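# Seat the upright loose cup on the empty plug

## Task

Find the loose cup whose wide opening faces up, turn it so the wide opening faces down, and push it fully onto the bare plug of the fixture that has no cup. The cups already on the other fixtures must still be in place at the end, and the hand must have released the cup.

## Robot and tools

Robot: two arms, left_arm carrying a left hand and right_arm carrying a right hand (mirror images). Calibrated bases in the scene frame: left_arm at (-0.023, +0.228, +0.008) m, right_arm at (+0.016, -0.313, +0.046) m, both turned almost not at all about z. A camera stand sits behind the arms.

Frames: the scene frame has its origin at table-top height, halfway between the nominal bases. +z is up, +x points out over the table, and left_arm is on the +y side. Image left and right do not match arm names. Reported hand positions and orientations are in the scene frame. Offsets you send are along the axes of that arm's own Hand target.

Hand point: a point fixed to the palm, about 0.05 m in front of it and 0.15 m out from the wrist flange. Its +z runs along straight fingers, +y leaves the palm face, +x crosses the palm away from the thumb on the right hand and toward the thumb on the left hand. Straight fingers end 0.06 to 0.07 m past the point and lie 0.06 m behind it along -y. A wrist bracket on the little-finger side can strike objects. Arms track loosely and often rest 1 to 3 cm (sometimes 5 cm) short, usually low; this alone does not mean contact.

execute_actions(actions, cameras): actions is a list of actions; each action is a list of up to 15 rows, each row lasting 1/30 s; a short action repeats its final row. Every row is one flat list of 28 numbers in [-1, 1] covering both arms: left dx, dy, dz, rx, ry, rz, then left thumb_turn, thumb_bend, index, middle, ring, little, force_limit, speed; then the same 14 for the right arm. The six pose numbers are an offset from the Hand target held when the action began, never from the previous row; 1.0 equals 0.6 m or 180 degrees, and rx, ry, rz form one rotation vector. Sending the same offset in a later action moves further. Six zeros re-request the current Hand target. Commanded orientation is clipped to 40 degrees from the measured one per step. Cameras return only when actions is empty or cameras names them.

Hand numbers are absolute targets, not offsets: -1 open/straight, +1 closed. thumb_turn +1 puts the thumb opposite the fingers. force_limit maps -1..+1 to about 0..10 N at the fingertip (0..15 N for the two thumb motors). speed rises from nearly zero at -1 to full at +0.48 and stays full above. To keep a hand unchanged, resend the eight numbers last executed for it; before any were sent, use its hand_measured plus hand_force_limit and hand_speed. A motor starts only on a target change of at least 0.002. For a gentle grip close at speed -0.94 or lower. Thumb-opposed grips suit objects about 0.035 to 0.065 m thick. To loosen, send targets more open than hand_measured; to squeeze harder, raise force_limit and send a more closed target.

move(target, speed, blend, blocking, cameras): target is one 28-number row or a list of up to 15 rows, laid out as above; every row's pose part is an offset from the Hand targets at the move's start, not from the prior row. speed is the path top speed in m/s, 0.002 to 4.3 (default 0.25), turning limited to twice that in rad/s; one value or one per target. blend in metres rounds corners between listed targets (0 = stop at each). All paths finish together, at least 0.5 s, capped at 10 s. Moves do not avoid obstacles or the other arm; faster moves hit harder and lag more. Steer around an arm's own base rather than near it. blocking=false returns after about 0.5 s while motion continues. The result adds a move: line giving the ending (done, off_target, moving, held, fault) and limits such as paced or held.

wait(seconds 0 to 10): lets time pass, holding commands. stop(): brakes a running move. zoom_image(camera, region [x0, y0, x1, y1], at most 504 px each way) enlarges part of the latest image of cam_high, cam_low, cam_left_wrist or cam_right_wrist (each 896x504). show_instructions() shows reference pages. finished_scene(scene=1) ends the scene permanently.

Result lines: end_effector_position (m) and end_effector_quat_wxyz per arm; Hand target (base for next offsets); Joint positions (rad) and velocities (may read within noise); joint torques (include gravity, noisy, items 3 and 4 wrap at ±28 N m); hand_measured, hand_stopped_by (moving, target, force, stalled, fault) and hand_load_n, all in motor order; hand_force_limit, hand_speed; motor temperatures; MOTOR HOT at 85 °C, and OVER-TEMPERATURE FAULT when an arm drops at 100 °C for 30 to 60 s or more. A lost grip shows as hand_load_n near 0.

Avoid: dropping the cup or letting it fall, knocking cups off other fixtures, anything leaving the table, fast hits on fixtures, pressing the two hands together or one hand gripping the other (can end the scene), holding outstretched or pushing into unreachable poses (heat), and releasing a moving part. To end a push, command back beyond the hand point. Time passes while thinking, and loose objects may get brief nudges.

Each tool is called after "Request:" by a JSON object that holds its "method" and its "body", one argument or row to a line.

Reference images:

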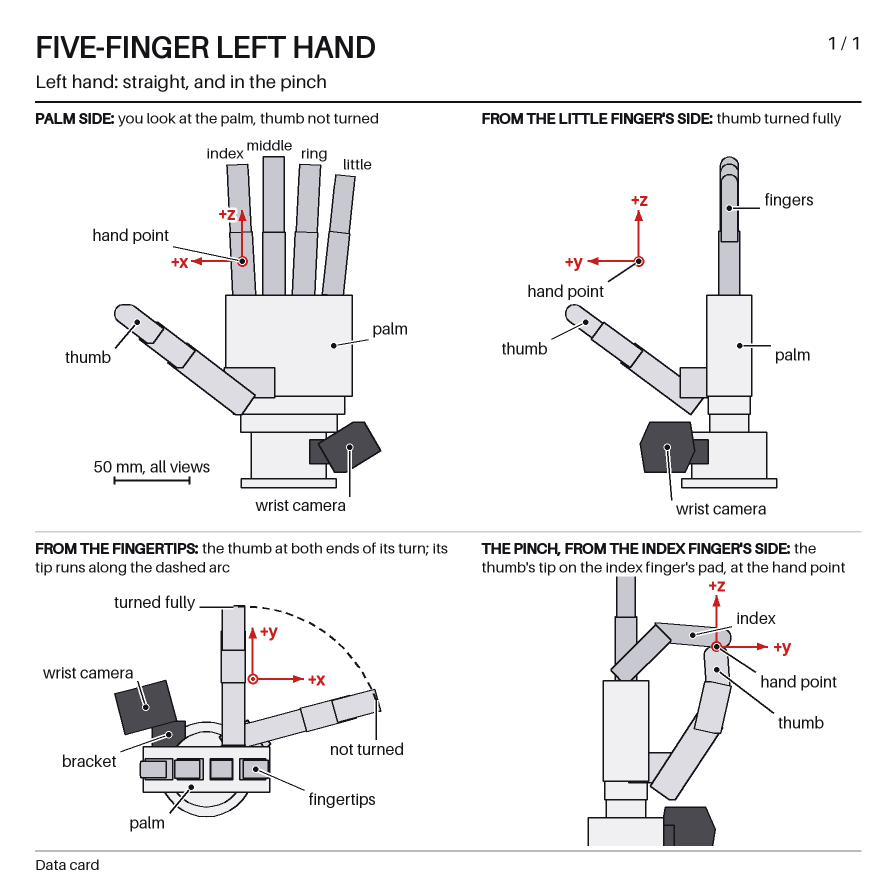

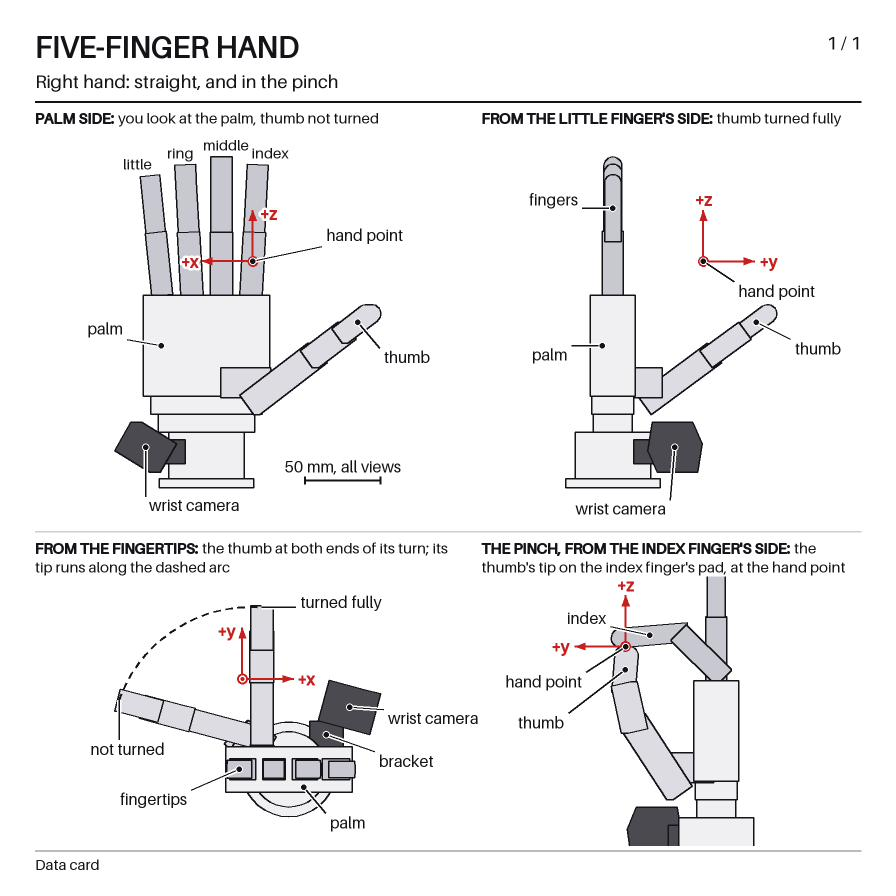

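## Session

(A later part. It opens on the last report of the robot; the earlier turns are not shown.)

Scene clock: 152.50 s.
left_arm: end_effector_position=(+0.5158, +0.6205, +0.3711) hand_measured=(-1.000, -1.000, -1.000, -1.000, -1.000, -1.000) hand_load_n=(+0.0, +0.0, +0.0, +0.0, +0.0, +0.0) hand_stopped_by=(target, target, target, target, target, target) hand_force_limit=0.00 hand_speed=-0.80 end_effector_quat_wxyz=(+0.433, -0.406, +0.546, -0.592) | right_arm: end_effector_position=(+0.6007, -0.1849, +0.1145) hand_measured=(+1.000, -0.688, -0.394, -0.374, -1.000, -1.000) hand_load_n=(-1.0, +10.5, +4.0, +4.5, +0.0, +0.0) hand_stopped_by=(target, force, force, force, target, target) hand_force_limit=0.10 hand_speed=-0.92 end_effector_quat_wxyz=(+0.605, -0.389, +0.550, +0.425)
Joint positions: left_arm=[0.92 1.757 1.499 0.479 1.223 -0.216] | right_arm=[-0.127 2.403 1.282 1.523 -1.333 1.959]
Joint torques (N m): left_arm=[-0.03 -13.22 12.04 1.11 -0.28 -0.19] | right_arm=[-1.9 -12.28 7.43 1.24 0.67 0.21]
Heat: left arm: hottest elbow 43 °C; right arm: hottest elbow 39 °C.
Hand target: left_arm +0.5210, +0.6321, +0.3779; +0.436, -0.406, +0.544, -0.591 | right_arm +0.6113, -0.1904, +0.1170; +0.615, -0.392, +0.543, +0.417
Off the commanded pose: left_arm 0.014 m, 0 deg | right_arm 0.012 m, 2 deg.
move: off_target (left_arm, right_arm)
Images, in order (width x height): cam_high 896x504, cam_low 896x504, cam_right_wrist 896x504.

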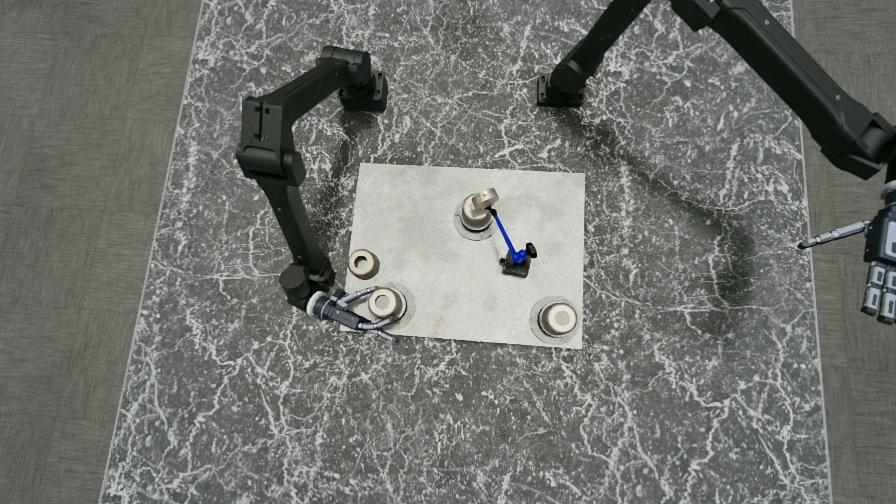

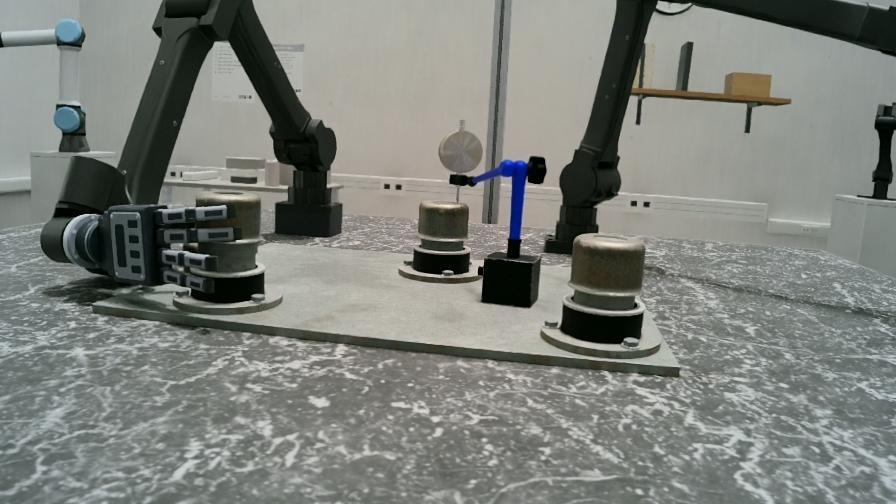

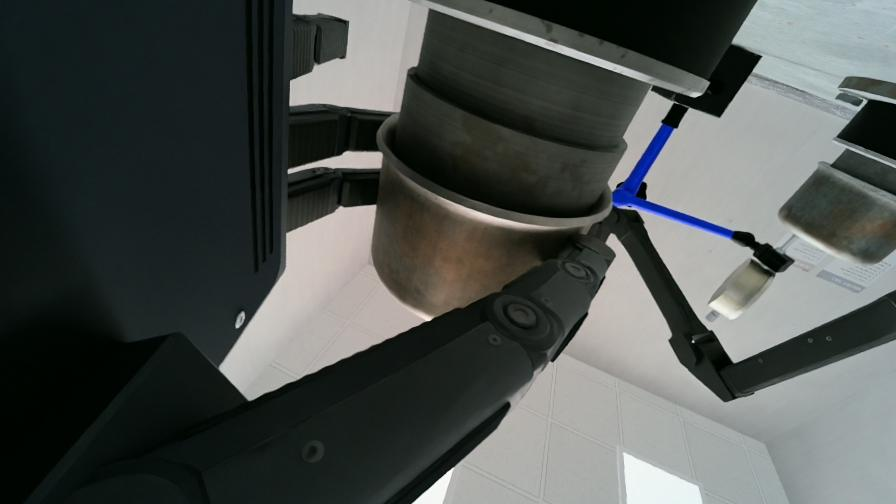

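Request:
{"method": "move", "body": {
  "target": [0, 0, 0, 0, 0, 0, -1, -1, -1, -1, -1, -1, 0, -0.8, 0.0099, 0.0003, -0.001, 0, 0, 0, 1, -0.1, 0.0, 0.05, -1, -1, 0.1, -0.92],
  "speed": 0.02,
  "cameras": ["cam_low", "cam_right_wrist"]
}}

Request:
{"method": "zoom_image", "body": {
  "camera": "cam_low",
  "region": [40, 200, 180, 310]
}}

Request:
{"method": "zoom_image", "body": {
  "camera": "cam_right_wrist",
  "region": [340, 0, 800, 340]
}}

Scene clock: 156.57 s.
left_arm: end_effector_position=(+0.5158, +0.6205, +0.3711) hand_measured=(-1.000, -1.000, -1.000, -1.000, -1.000, -1.000) hand_load_n=(+0.0, +0.0, +0.0, +0.0, +0.0, +0.0) hand_stopped_by=(target, target, target, target, target, target) hand_force_limit=0.00 hand_speed=-0.80 end_effector_quat_wxyz=(+0.433, -0.406, +0.546, -0.592) | right_arm: end_effector_position=(+0.6008, -0.1851, +0.1141) hand_measured=(+1.000, -0.688, -0.394, -0.374, -1.000, -1.000) hand_load_n=(-1.0, +11.0, +3.5, +4.5, +0.0, +0.0) hand_stopped_by=(target, force, force, force, target, target) hand_force_limit=0.10 hand_speed=-0.92 end_effector_quat_wxyz=(+0.605, -0.390, +0.549, +0.426)
Joint positions: left_arm=[0.92 1.757 1.499 0.479 1.223 -0.216] | right_arm=[-0.127 2.408 1.287 1.534 -1.336 1.97]
Joint torques (N m): left_arm=[-0.21 -13.68 11.92 1.03 -0.28 -0.17] | right_arm=[-2.26 -11.75 7.46 1.1 0.79 0.1]
Heat: left arm: hottest elbow 43 °C; right arm: hottest elbow 39 °C.
Hand target: left_arm +0.5210, +0.6321, +0.3779; +0.436, -0.406, +0.544, -0.591 | right_arm +0.6112, -0.1904, +0.1109; +0.615, -0.392, +0.543, +0.417
Off the commanded pose: left_arm 0.014 m, 0 deg | right_arm 0.012 m, 2 deg.
move: off_target (left_arm, right_arm)
Images, in order (width x height): cam_low 896x504, cam_right_wrist 896x504.

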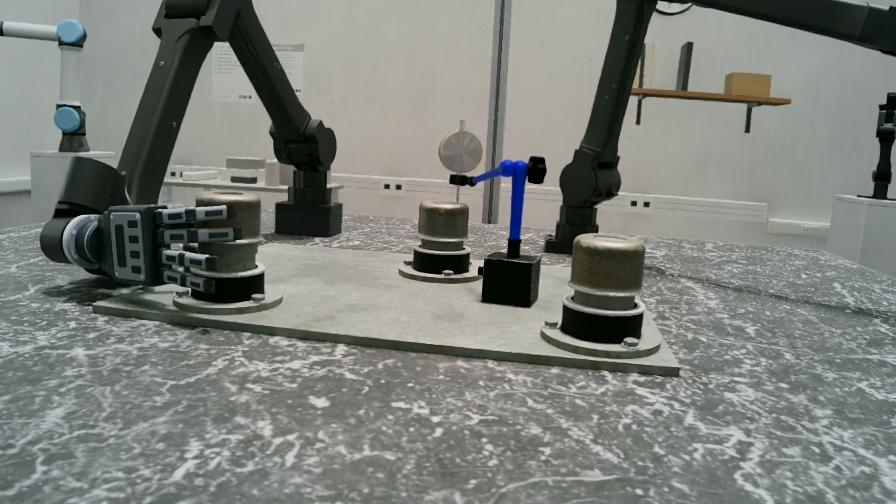

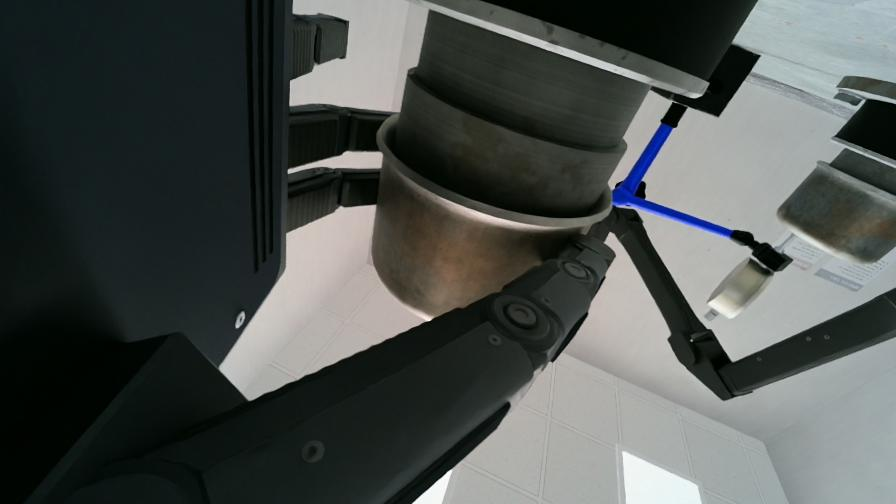

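Scaled by 3.600 from the camera's 896x504 image, which has a finer 1280x720 frame.

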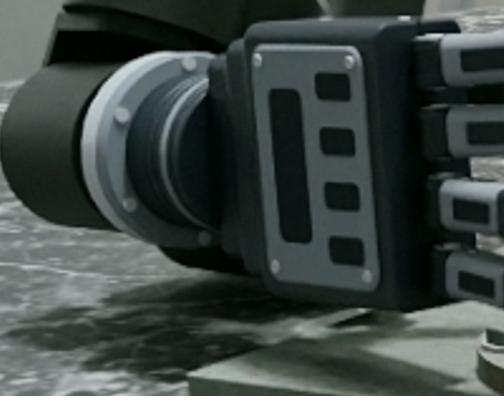

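Scaled by 1.096 from the camera's 896x504 image, which has a finer 1280x720 frame.

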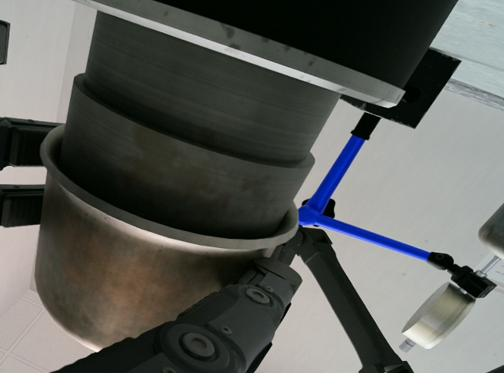

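Request:
{"method": "move", "body": {
  "target": [
    [0, 0, 0, 0, 0, 0, -1, -1, -1, -1, -1, -1, 0, -0.8, 0.004, 0, 0, 0.03, 0, 0, 1, -0.1, 0.0, 0.05, -1, -1, 0.1, -0.92],
    [0, 0, 0, 0, 0, 0, -1, -1, -1, -1, -1, -1, 0, -0.8, 0.008, 0, 0, -0.03, 0, 0, 1, -0.1, 0.0, 0.05, -1, -1, 0.1, -0.92],
    [0, 0, 0, 0, 0, 0, -1, -1, -1, -1, -1, -1, 0, -0.8, 0.01, 0, 0, 0, 0, 0, 1, -0.1, 0.0, 0.05, -1, -1, 0.1, -0.92]
  ],
  "speed": 0.06,
  "blend": [0.02, 0.02, 0],
  "cameras": ["cam_low", "cam_right_wrist", "cam_high"]
}}

Request:
{"method": "zoom_image", "body": {
  "camera": "cam_low",
  "region": [140, 180, 300, 320]
}}

Scene clock: 163.10 s.
left_arm: end_effector_position=(+0.5158, +0.6205, +0.3711) hand_measured=(-1.000, -1.000, -1.000, -1.000, -1.000, -1.000) hand_load_n=(+0.0, +0.0, +0.0, +0.0, +0.0, +0.0) hand_stopped_by=(target, target, target, target, target, target) hand_force_limit=0.00 hand_speed=-0.80 end_effector_quat_wxyz=(+0.433, -0.406, +0.546, -0.592) | right_arm: end_effector_position=(+0.6032, -0.1874, +0.1091) hand_measured=(+1.000, -0.688, -0.394, -0.374, -1.000, -1.000) hand_load_n=(+1.0, +13.0, +2.5, +0.0, +0.0, +0.0) hand_stopped_by=(target, force, force, force, target, target) hand_force_limit=0.10 hand_speed=-0.92 end_effector_quat_wxyz=(+0.605, -0.417, +0.532, +0.421)
Joint positions: left_arm=[0.92 1.757 1.499 0.479 1.223 -0.216] | right_arm=[-0.13 2.433 1.338 1.563 -1.379 1.975]
Joint torques (N m): left_arm=[0.15 -13.39 12.11 1.05 -0.31 -0.17] | right_arm=[-1.61 -12.34 4.26 0.47 2.51 0.13]
Heat: left arm: hottest elbow 43 °C; right arm: hottest elbow 39 °C.
Hand target: left_arm +0.5210, +0.6321, +0.3779; +0.436, -0.406, +0.544, -0.591 | right_arm +0.6116, -0.1898, +0.1050; +0.615, -0.392, +0.543, +0.417
Off the commanded pose: left_arm 0.014 m, 0 deg | right_arm 0.010 m, 3 deg.
move: off_target (left_arm, right_arm)
Images, in order (width x height): cam_high 896x504, cam_low 896x504, cam_right_wrist 896x504.

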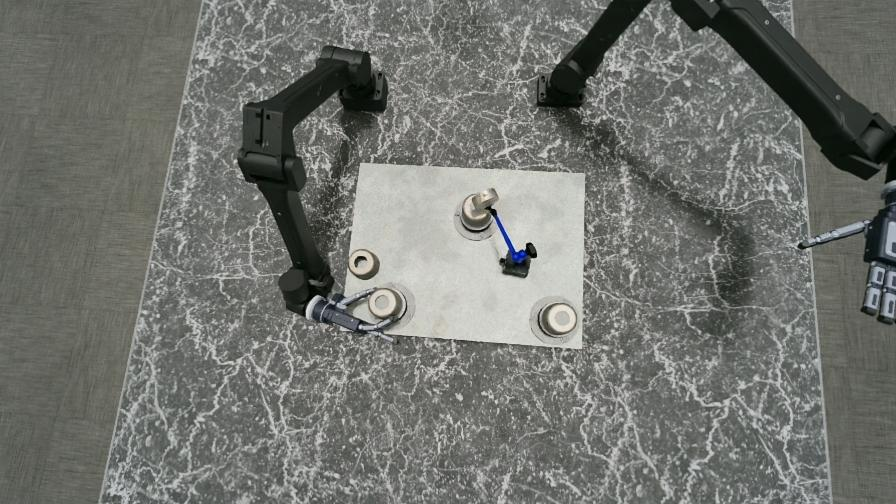

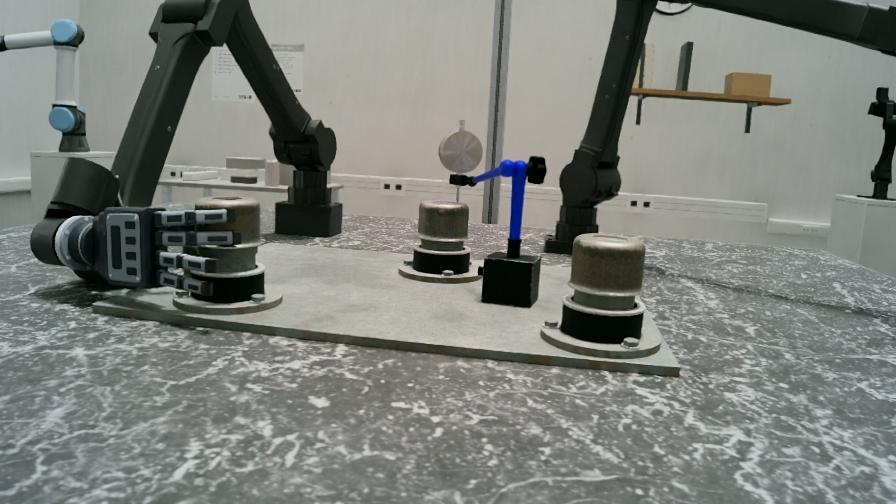

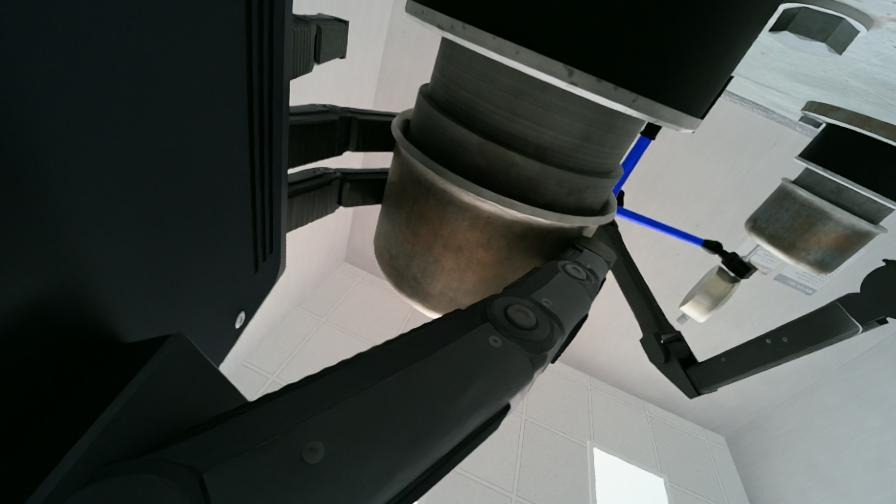

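Scaled by 3.150 from the camera's 896x504 image, which has a finer 1280x720 frame.

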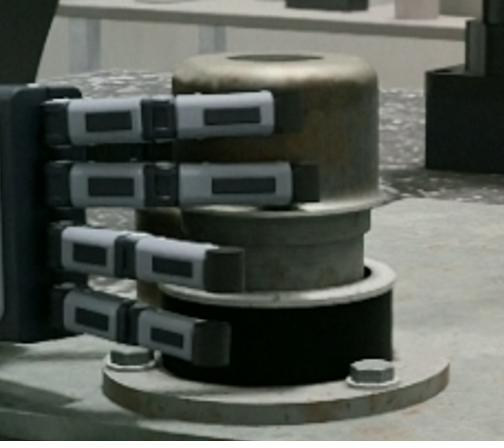

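Request:
{"method": "move", "body": {
  "target": [
    [0, 0, 0, 0, 0, 0, -1, -1, -1, -1, -1, -1, 0, -0.8, -0.0266, -0.0008, 0.0027, 0, 0, 0, 1, -0.1, 0.0, 0.05, -1, -1, 0.1, -0.92]
  ],
  "speed": 0.05,
  "cameras": ["cam_low"]
}}

Request:
{"method": "zoom_image", "body": {
  "camera": "cam_low",
  "region": [140, 180, 300, 320]
}}

Scene clock: 165.33 s.
left_arm: end_effector_position=(+0.5158, +0.6205, +0.3711) hand_measured=(-1.000, -1.000, -1.000, -1.000, -1.000, -1.000) hand_load_n=(+0.0, +0.0, +0.0, +0.0, +0.0, +0.0) hand_stopped_by=(target, target, target, target, target, target) hand_force_limit=0.00 hand_speed=-0.80 end_effector_quat_wxyz=(+0.433, -0.406, +0.546, -0.592) | right_arm: end_effector_position=(+0.6026, -0.1872, +0.1101) hand_measured=(+1.000, -0.688, -0.394, -0.374, -1.000, -1.000) hand_load_n=(-2.0, +10.5, +4.0, +2.0, +0.0, +0.0) hand_stopped_by=(target, force, force, force, target, target) hand_force_limit=0.10 hand_speed=-0.92 end_effector_quat_wxyz=(+0.608, -0.410, +0.536, +0.420)
Joint positions: left_arm=[0.92 1.757 1.499 0.479 1.223 -0.216] | right_arm=[-0.13 2.427 1.323 1.558 -1.363 1.968]
Joint torques (N m): left_arm=[-0.38 -13.98 11.99 1.02 -0.26 -0.2] | right_arm=[-1.79 -14.8 4.33 0.06 1.91 0.25]
Heat: left arm: hottest elbow 43 °C; right arm: hottest elbow 39 °C.
Hand target: left_arm +0.5210, +0.6321, +0.3779; +0.436, -0.406, +0.544, -0.591 | right_arm +0.6115, -0.1899, +0.1211; +0.615, -0.392, +0.543, +0.417
Off the commanded pose: left_arm 0.014 m, 0 deg | right_arm 0.014 m, 2 deg.
move: off_target (left_arm, right_arm)
Images, in order (width x height): cam_low 896x504.

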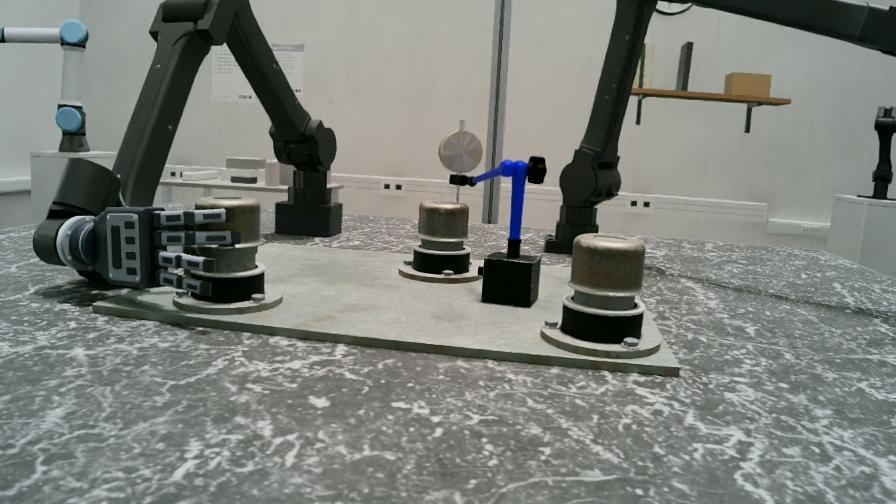

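Scaled by 3.150 from the camera's 896x504 image, which has a finer 1280x720 frame.

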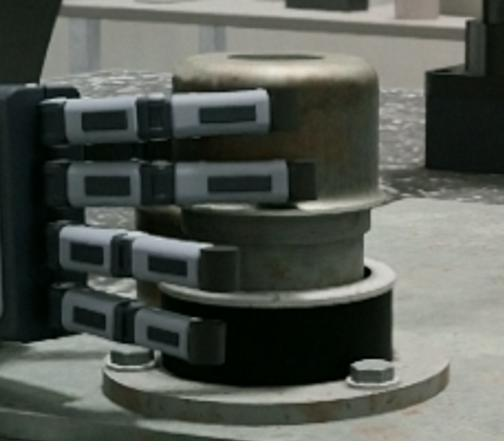

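Request:
{"method": "move", "body": {
  "target": [0, 0, 0, 0, 0, 0, -1, -1, -1, -1, -1, -1, 0, -0.8, 0, 0, 0, 0, 0, 0, 1, -1, -1, -1, -1, -1, 0.1, -0.9],
  "speed": 0.05,
  "cameras": ["cam_low", "cam_right_wrist", "cam_high"]
}}

Request:
{"method": "zoom_image", "body": {
  "camera": "cam_low",
  "region": [140, 180, 300, 320]
}}

Scene clock: 168.33 s.
left_arm: end_effector_position=(+0.5158, +0.6205, +0.3711) hand_measured=(-1.000, -1.000, -1.000, -1.000, -1.000, -1.000) hand_load_n=(-0.5, +0.0, +0.0, +0.0, +0.0, +0.0) hand_stopped_by=(target, target, target, target, target, target) hand_force_limit=0.00 hand_speed=-0.80 end_effector_quat_wxyz=(+0.433, -0.406, +0.546, -0.592) | right_arm: end_effector_position=(+0.6090, -0.1890, +0.1125) hand_measured=(+1.000, -1.000, -1.000, -1.000, -1.000, -1.000) hand_load_n=(+0.0, +0.0, +0.0, +0.0, +0.0, +0.0) hand_stopped_by=(target, target, target, target, target, target) hand_force_limit=0.10 hand_speed=-0.90 end_effector_quat_wxyz=(+0.614, -0.394, +0.542, +0.416)
Joint positions: left_arm=[0.92 1.757 1.499 0.479 1.223 -0.216] | right_arm=[-0.132 2.426 1.321 1.548 -1.33 1.969]
Joint torques (N m): left_arm=[-0.21 -13.86 12.08 1.02 -0.32 -0.16] | right_arm=[-1.49 -14.68 4.49 0.31 0.63 0.19]
Heat: left arm: hottest elbow 44 °C; right arm: hottest elbow 39 °C.
Hand target: left_arm +0.5210, +0.6321, +0.3779; +0.436, -0.406, +0.544, -0.591 | right_arm +0.6116, -0.1898, +0.1211; +0.615, -0.392, +0.542, +0.417
Off the commanded pose: left_arm 0.014 m, 0 deg | right_arm 0.009 m, 0 deg.
move: off_target (left_arm)
Images, in order (width x height): cam_high 896x504, cam_low 896x504, cam_right_wrist 896x504.

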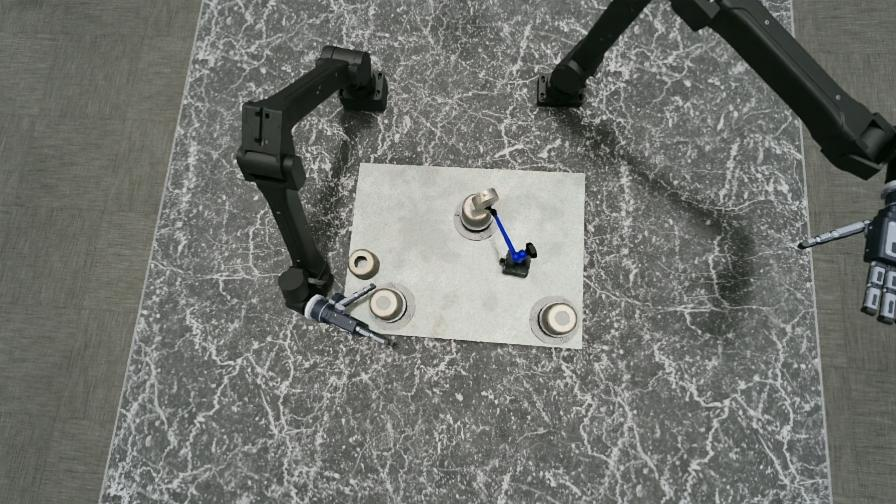

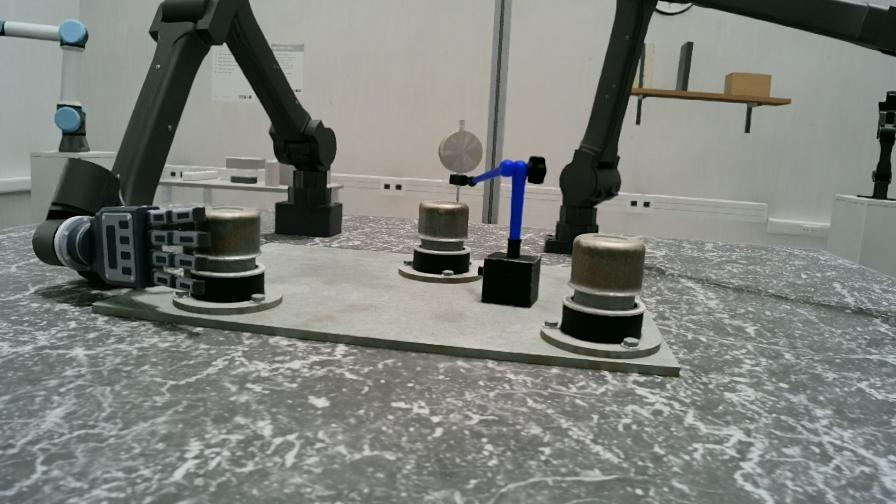

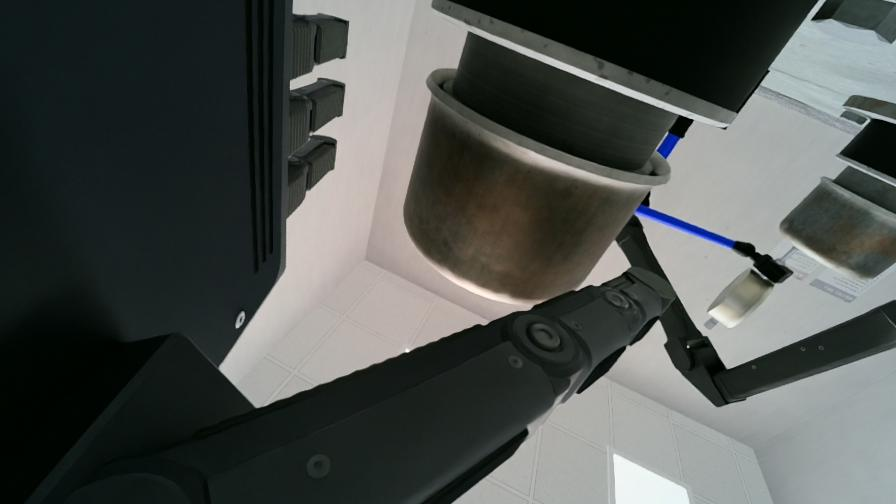

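Scaled by 3.150 from the camera's 896x504 image, which has a finer 1280x720 frame.

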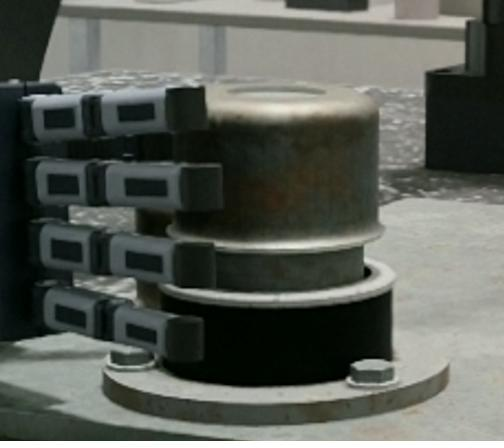

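Request:
{"method": "zoom_image", "body": {
  "camera": "cam_low",
  "region": [170, 195, 290, 320]
}}

Request:
{"method": "zoom_image", "body": {
  "camera": "cam_low",
  "region": [540, 225, 670, 360]
}}

Request:
{"method": "zoom_image", "body": {
  "camera": "cam_high",
  "region": [360, 275, 420, 335]
}}

Request:
{"method": "zoom_image", "body": {
  "camera": "cam_high",
  "region": [528, 290, 588, 350]
}}

Scaled by 4.032 from the camera's 896x504 image, which has a finer 1280x720 frame.

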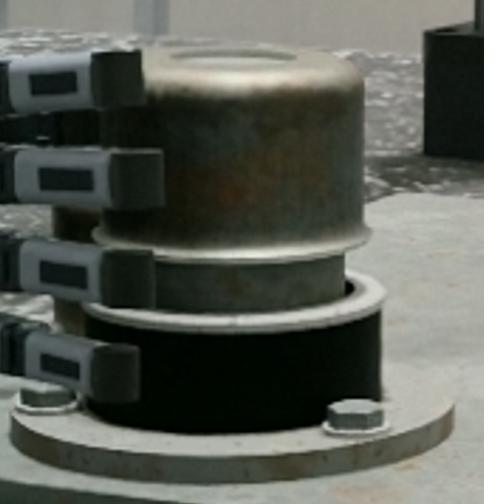

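Scaled by 3.733 from the camera's 896x504 image, which has a finer 1280x720 frame.

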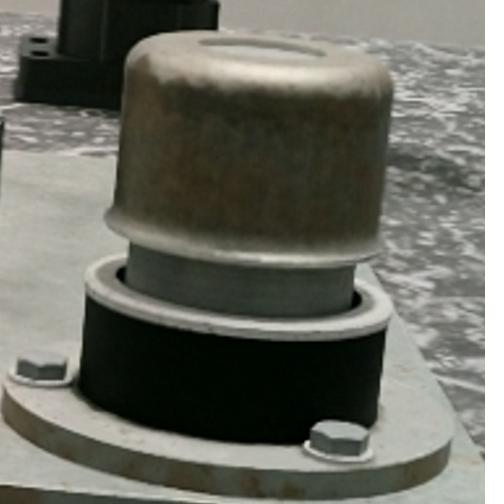

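Scaled by 8.400 from the camera's 896x504 image, which has a finer 1280x720 frame.

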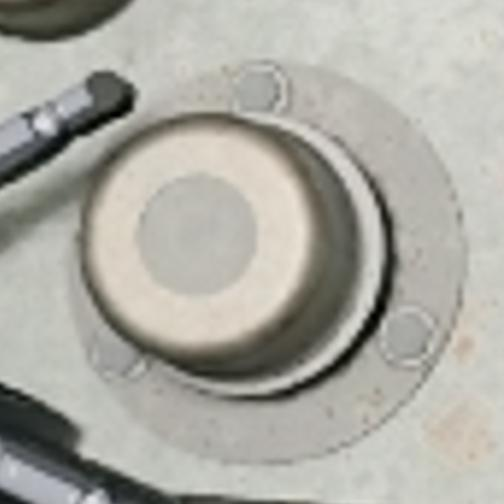

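Scaled by 8.400 from the camera's 896x504 image, which has a finer 1280x720 frame.

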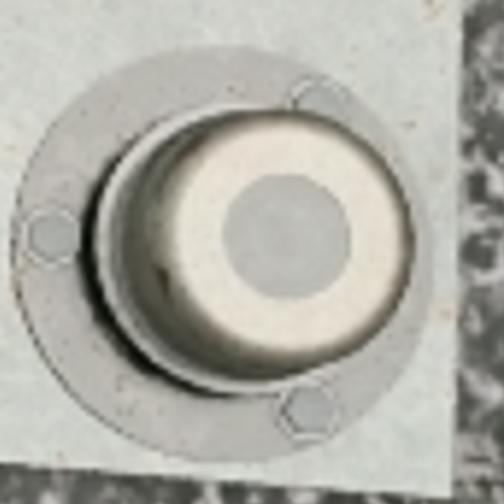

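Request:
{"method": "move", "body": {
  "target": [
    [0, 0, 0, 0, 0, 0, -1, -1, -1, -1, -1, -1, 0, -0.8, -0.0651, -0.002, -0.1434, 0, 0, 0, 1, -1, -1, -1, -1, -1, 0.1, -0.9],
    [0, 0, 0, 0, 0, 0, -1, -1, -1, -1, -1, -1, 0, -0.8, -0.2703, -0.0137, -0.1839, 0, 0, 0, 1, -1, -1, -1, -1, -1, 0.1, -0.9]
  ],
  "speed": 0.1,
  "blend": [0.02, 0],
  "cameras": ["cam_low", "cam_right_wrist", "cam_high"]
}}

Request:
{"method": "zoom_image", "body": {
  "camera": "cam_low",
  "region": [170, 195, 290, 320]
}}

Request:
{"method": "zoom_image", "body": {
  "camera": "cam_high",
  "region": [340, 235, 430, 335]
}}

Scene clock: 173.23 s.
left_arm: end_effector_position=(+0.5158, +0.6205, +0.3711) hand_measured=(-1.000, -1.000, -1.000, -1.000, -1.000, -1.000) hand_load_n=(+0.0, +0.0, +0.0, +0.0, +0.0, +0.0) hand_stopped_by=(target, target, target, target, target, target) hand_force_limit=0.00 hand_speed=-0.80 end_effector_quat_wxyz=(+0.433, -0.406, +0.546, -0.592) | right_arm: end_effector_position=(+0.5729, -0.3061, +0.2653) hand_measured=(+1.000, -1.000, -1.000, -1.000, -1.000, -1.000) hand_load_n=(+0.0, +0.0, +0.0, +0.0, +0.0, +0.0) hand_stopped_by=(target, target, target, target, target, target) hand_force_limit=0.10 hand_speed=-0.90 end_effector_quat_wxyz=(+0.603, -0.400, +0.571, +0.387)
Joint positions: left_arm=[0.92 1.757 1.499 0.479 1.223 -0.216] | right_arm=[-0.35 2.057 1.207 1.401 -1.52 2.081]
Joint torques (N m): left_arm=[-0.32 -13.8 12.14 1.03 -0.3 -0.21] | right_arm=[-2.02 -12.86 5.67 0.16 0.51 0.2]
Heat: left arm: hottest elbow 44 °C; right arm: hottest elbow 38 °C.
Hand target: left_arm +0.5210, +0.6321, +0.3779; +0.436, -0.406, +0.544, -0.591 | right_arm +0.5715, -0.3101, +0.2710; +0.615, -0.392, +0.543, +0.417
Off the commanded pose: left_arm 0.014 m, 0 deg | right_arm 0.007 m, 5 deg.
joint sent to its limit (right arm) — joint 6 (wrist roll), upper limit. The joint targets are off in orientation, not in position.
move: off_target (left_arm, right_arm)
Images, in order (width x height): cam_high 896x504, cam_low 896x504, cam_right_wrist 896x504.

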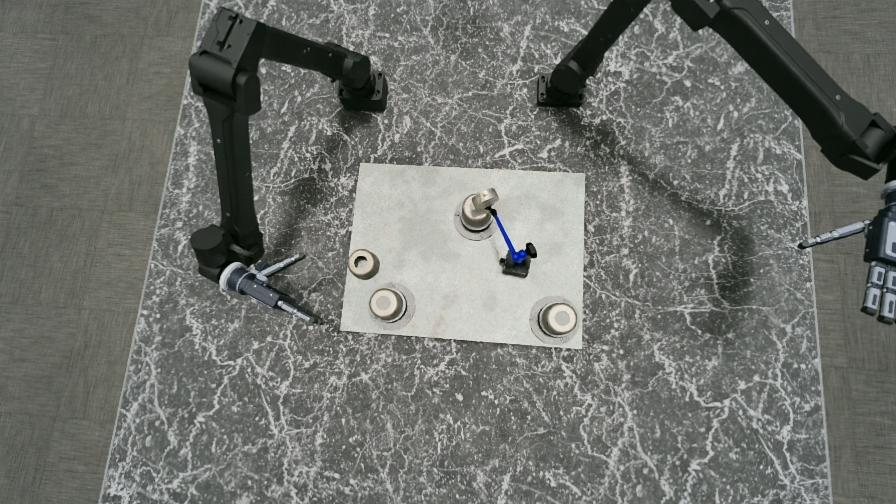

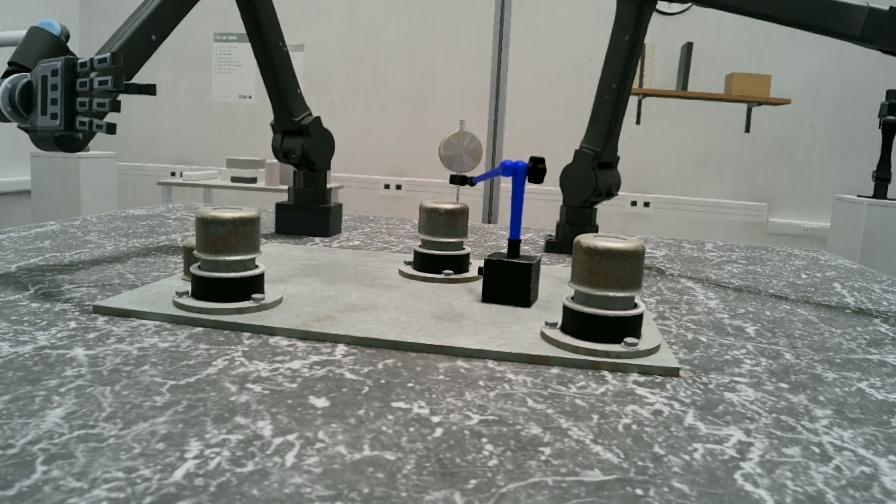

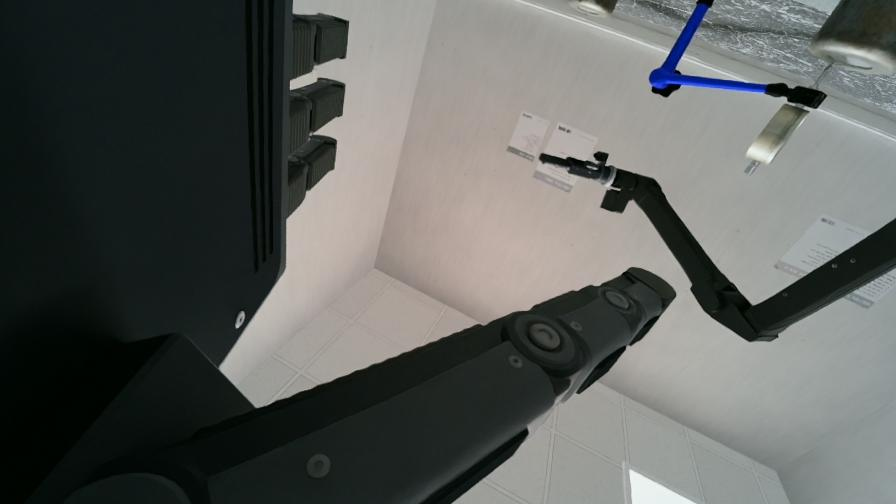

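Scaled by 4.032 from the camera's 896x504 image, which has a finer 1280x720 frame.

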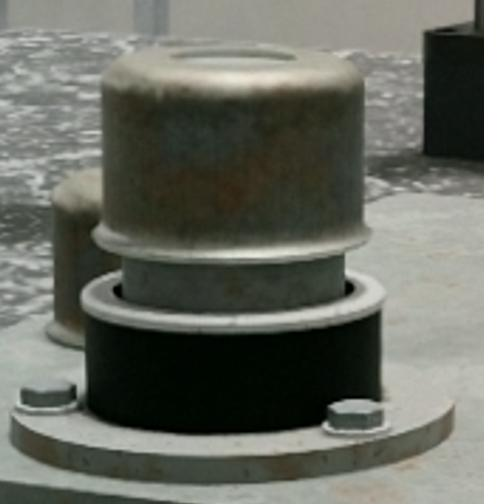

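Scaled by 5.040 from the camera's 896x504 image, which has a finer 1280x720 frame.

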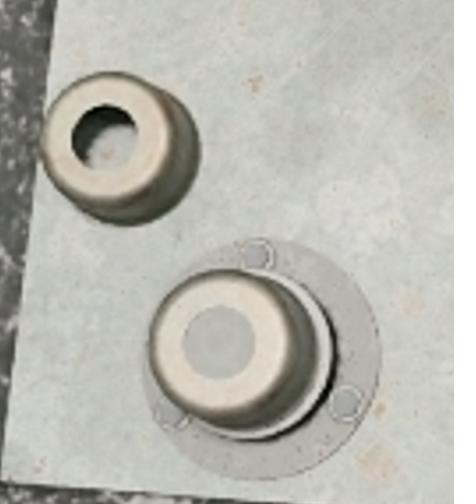

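Request:
{"method": "finished_scene", "body": {

}}

The scene is finished: the task was done.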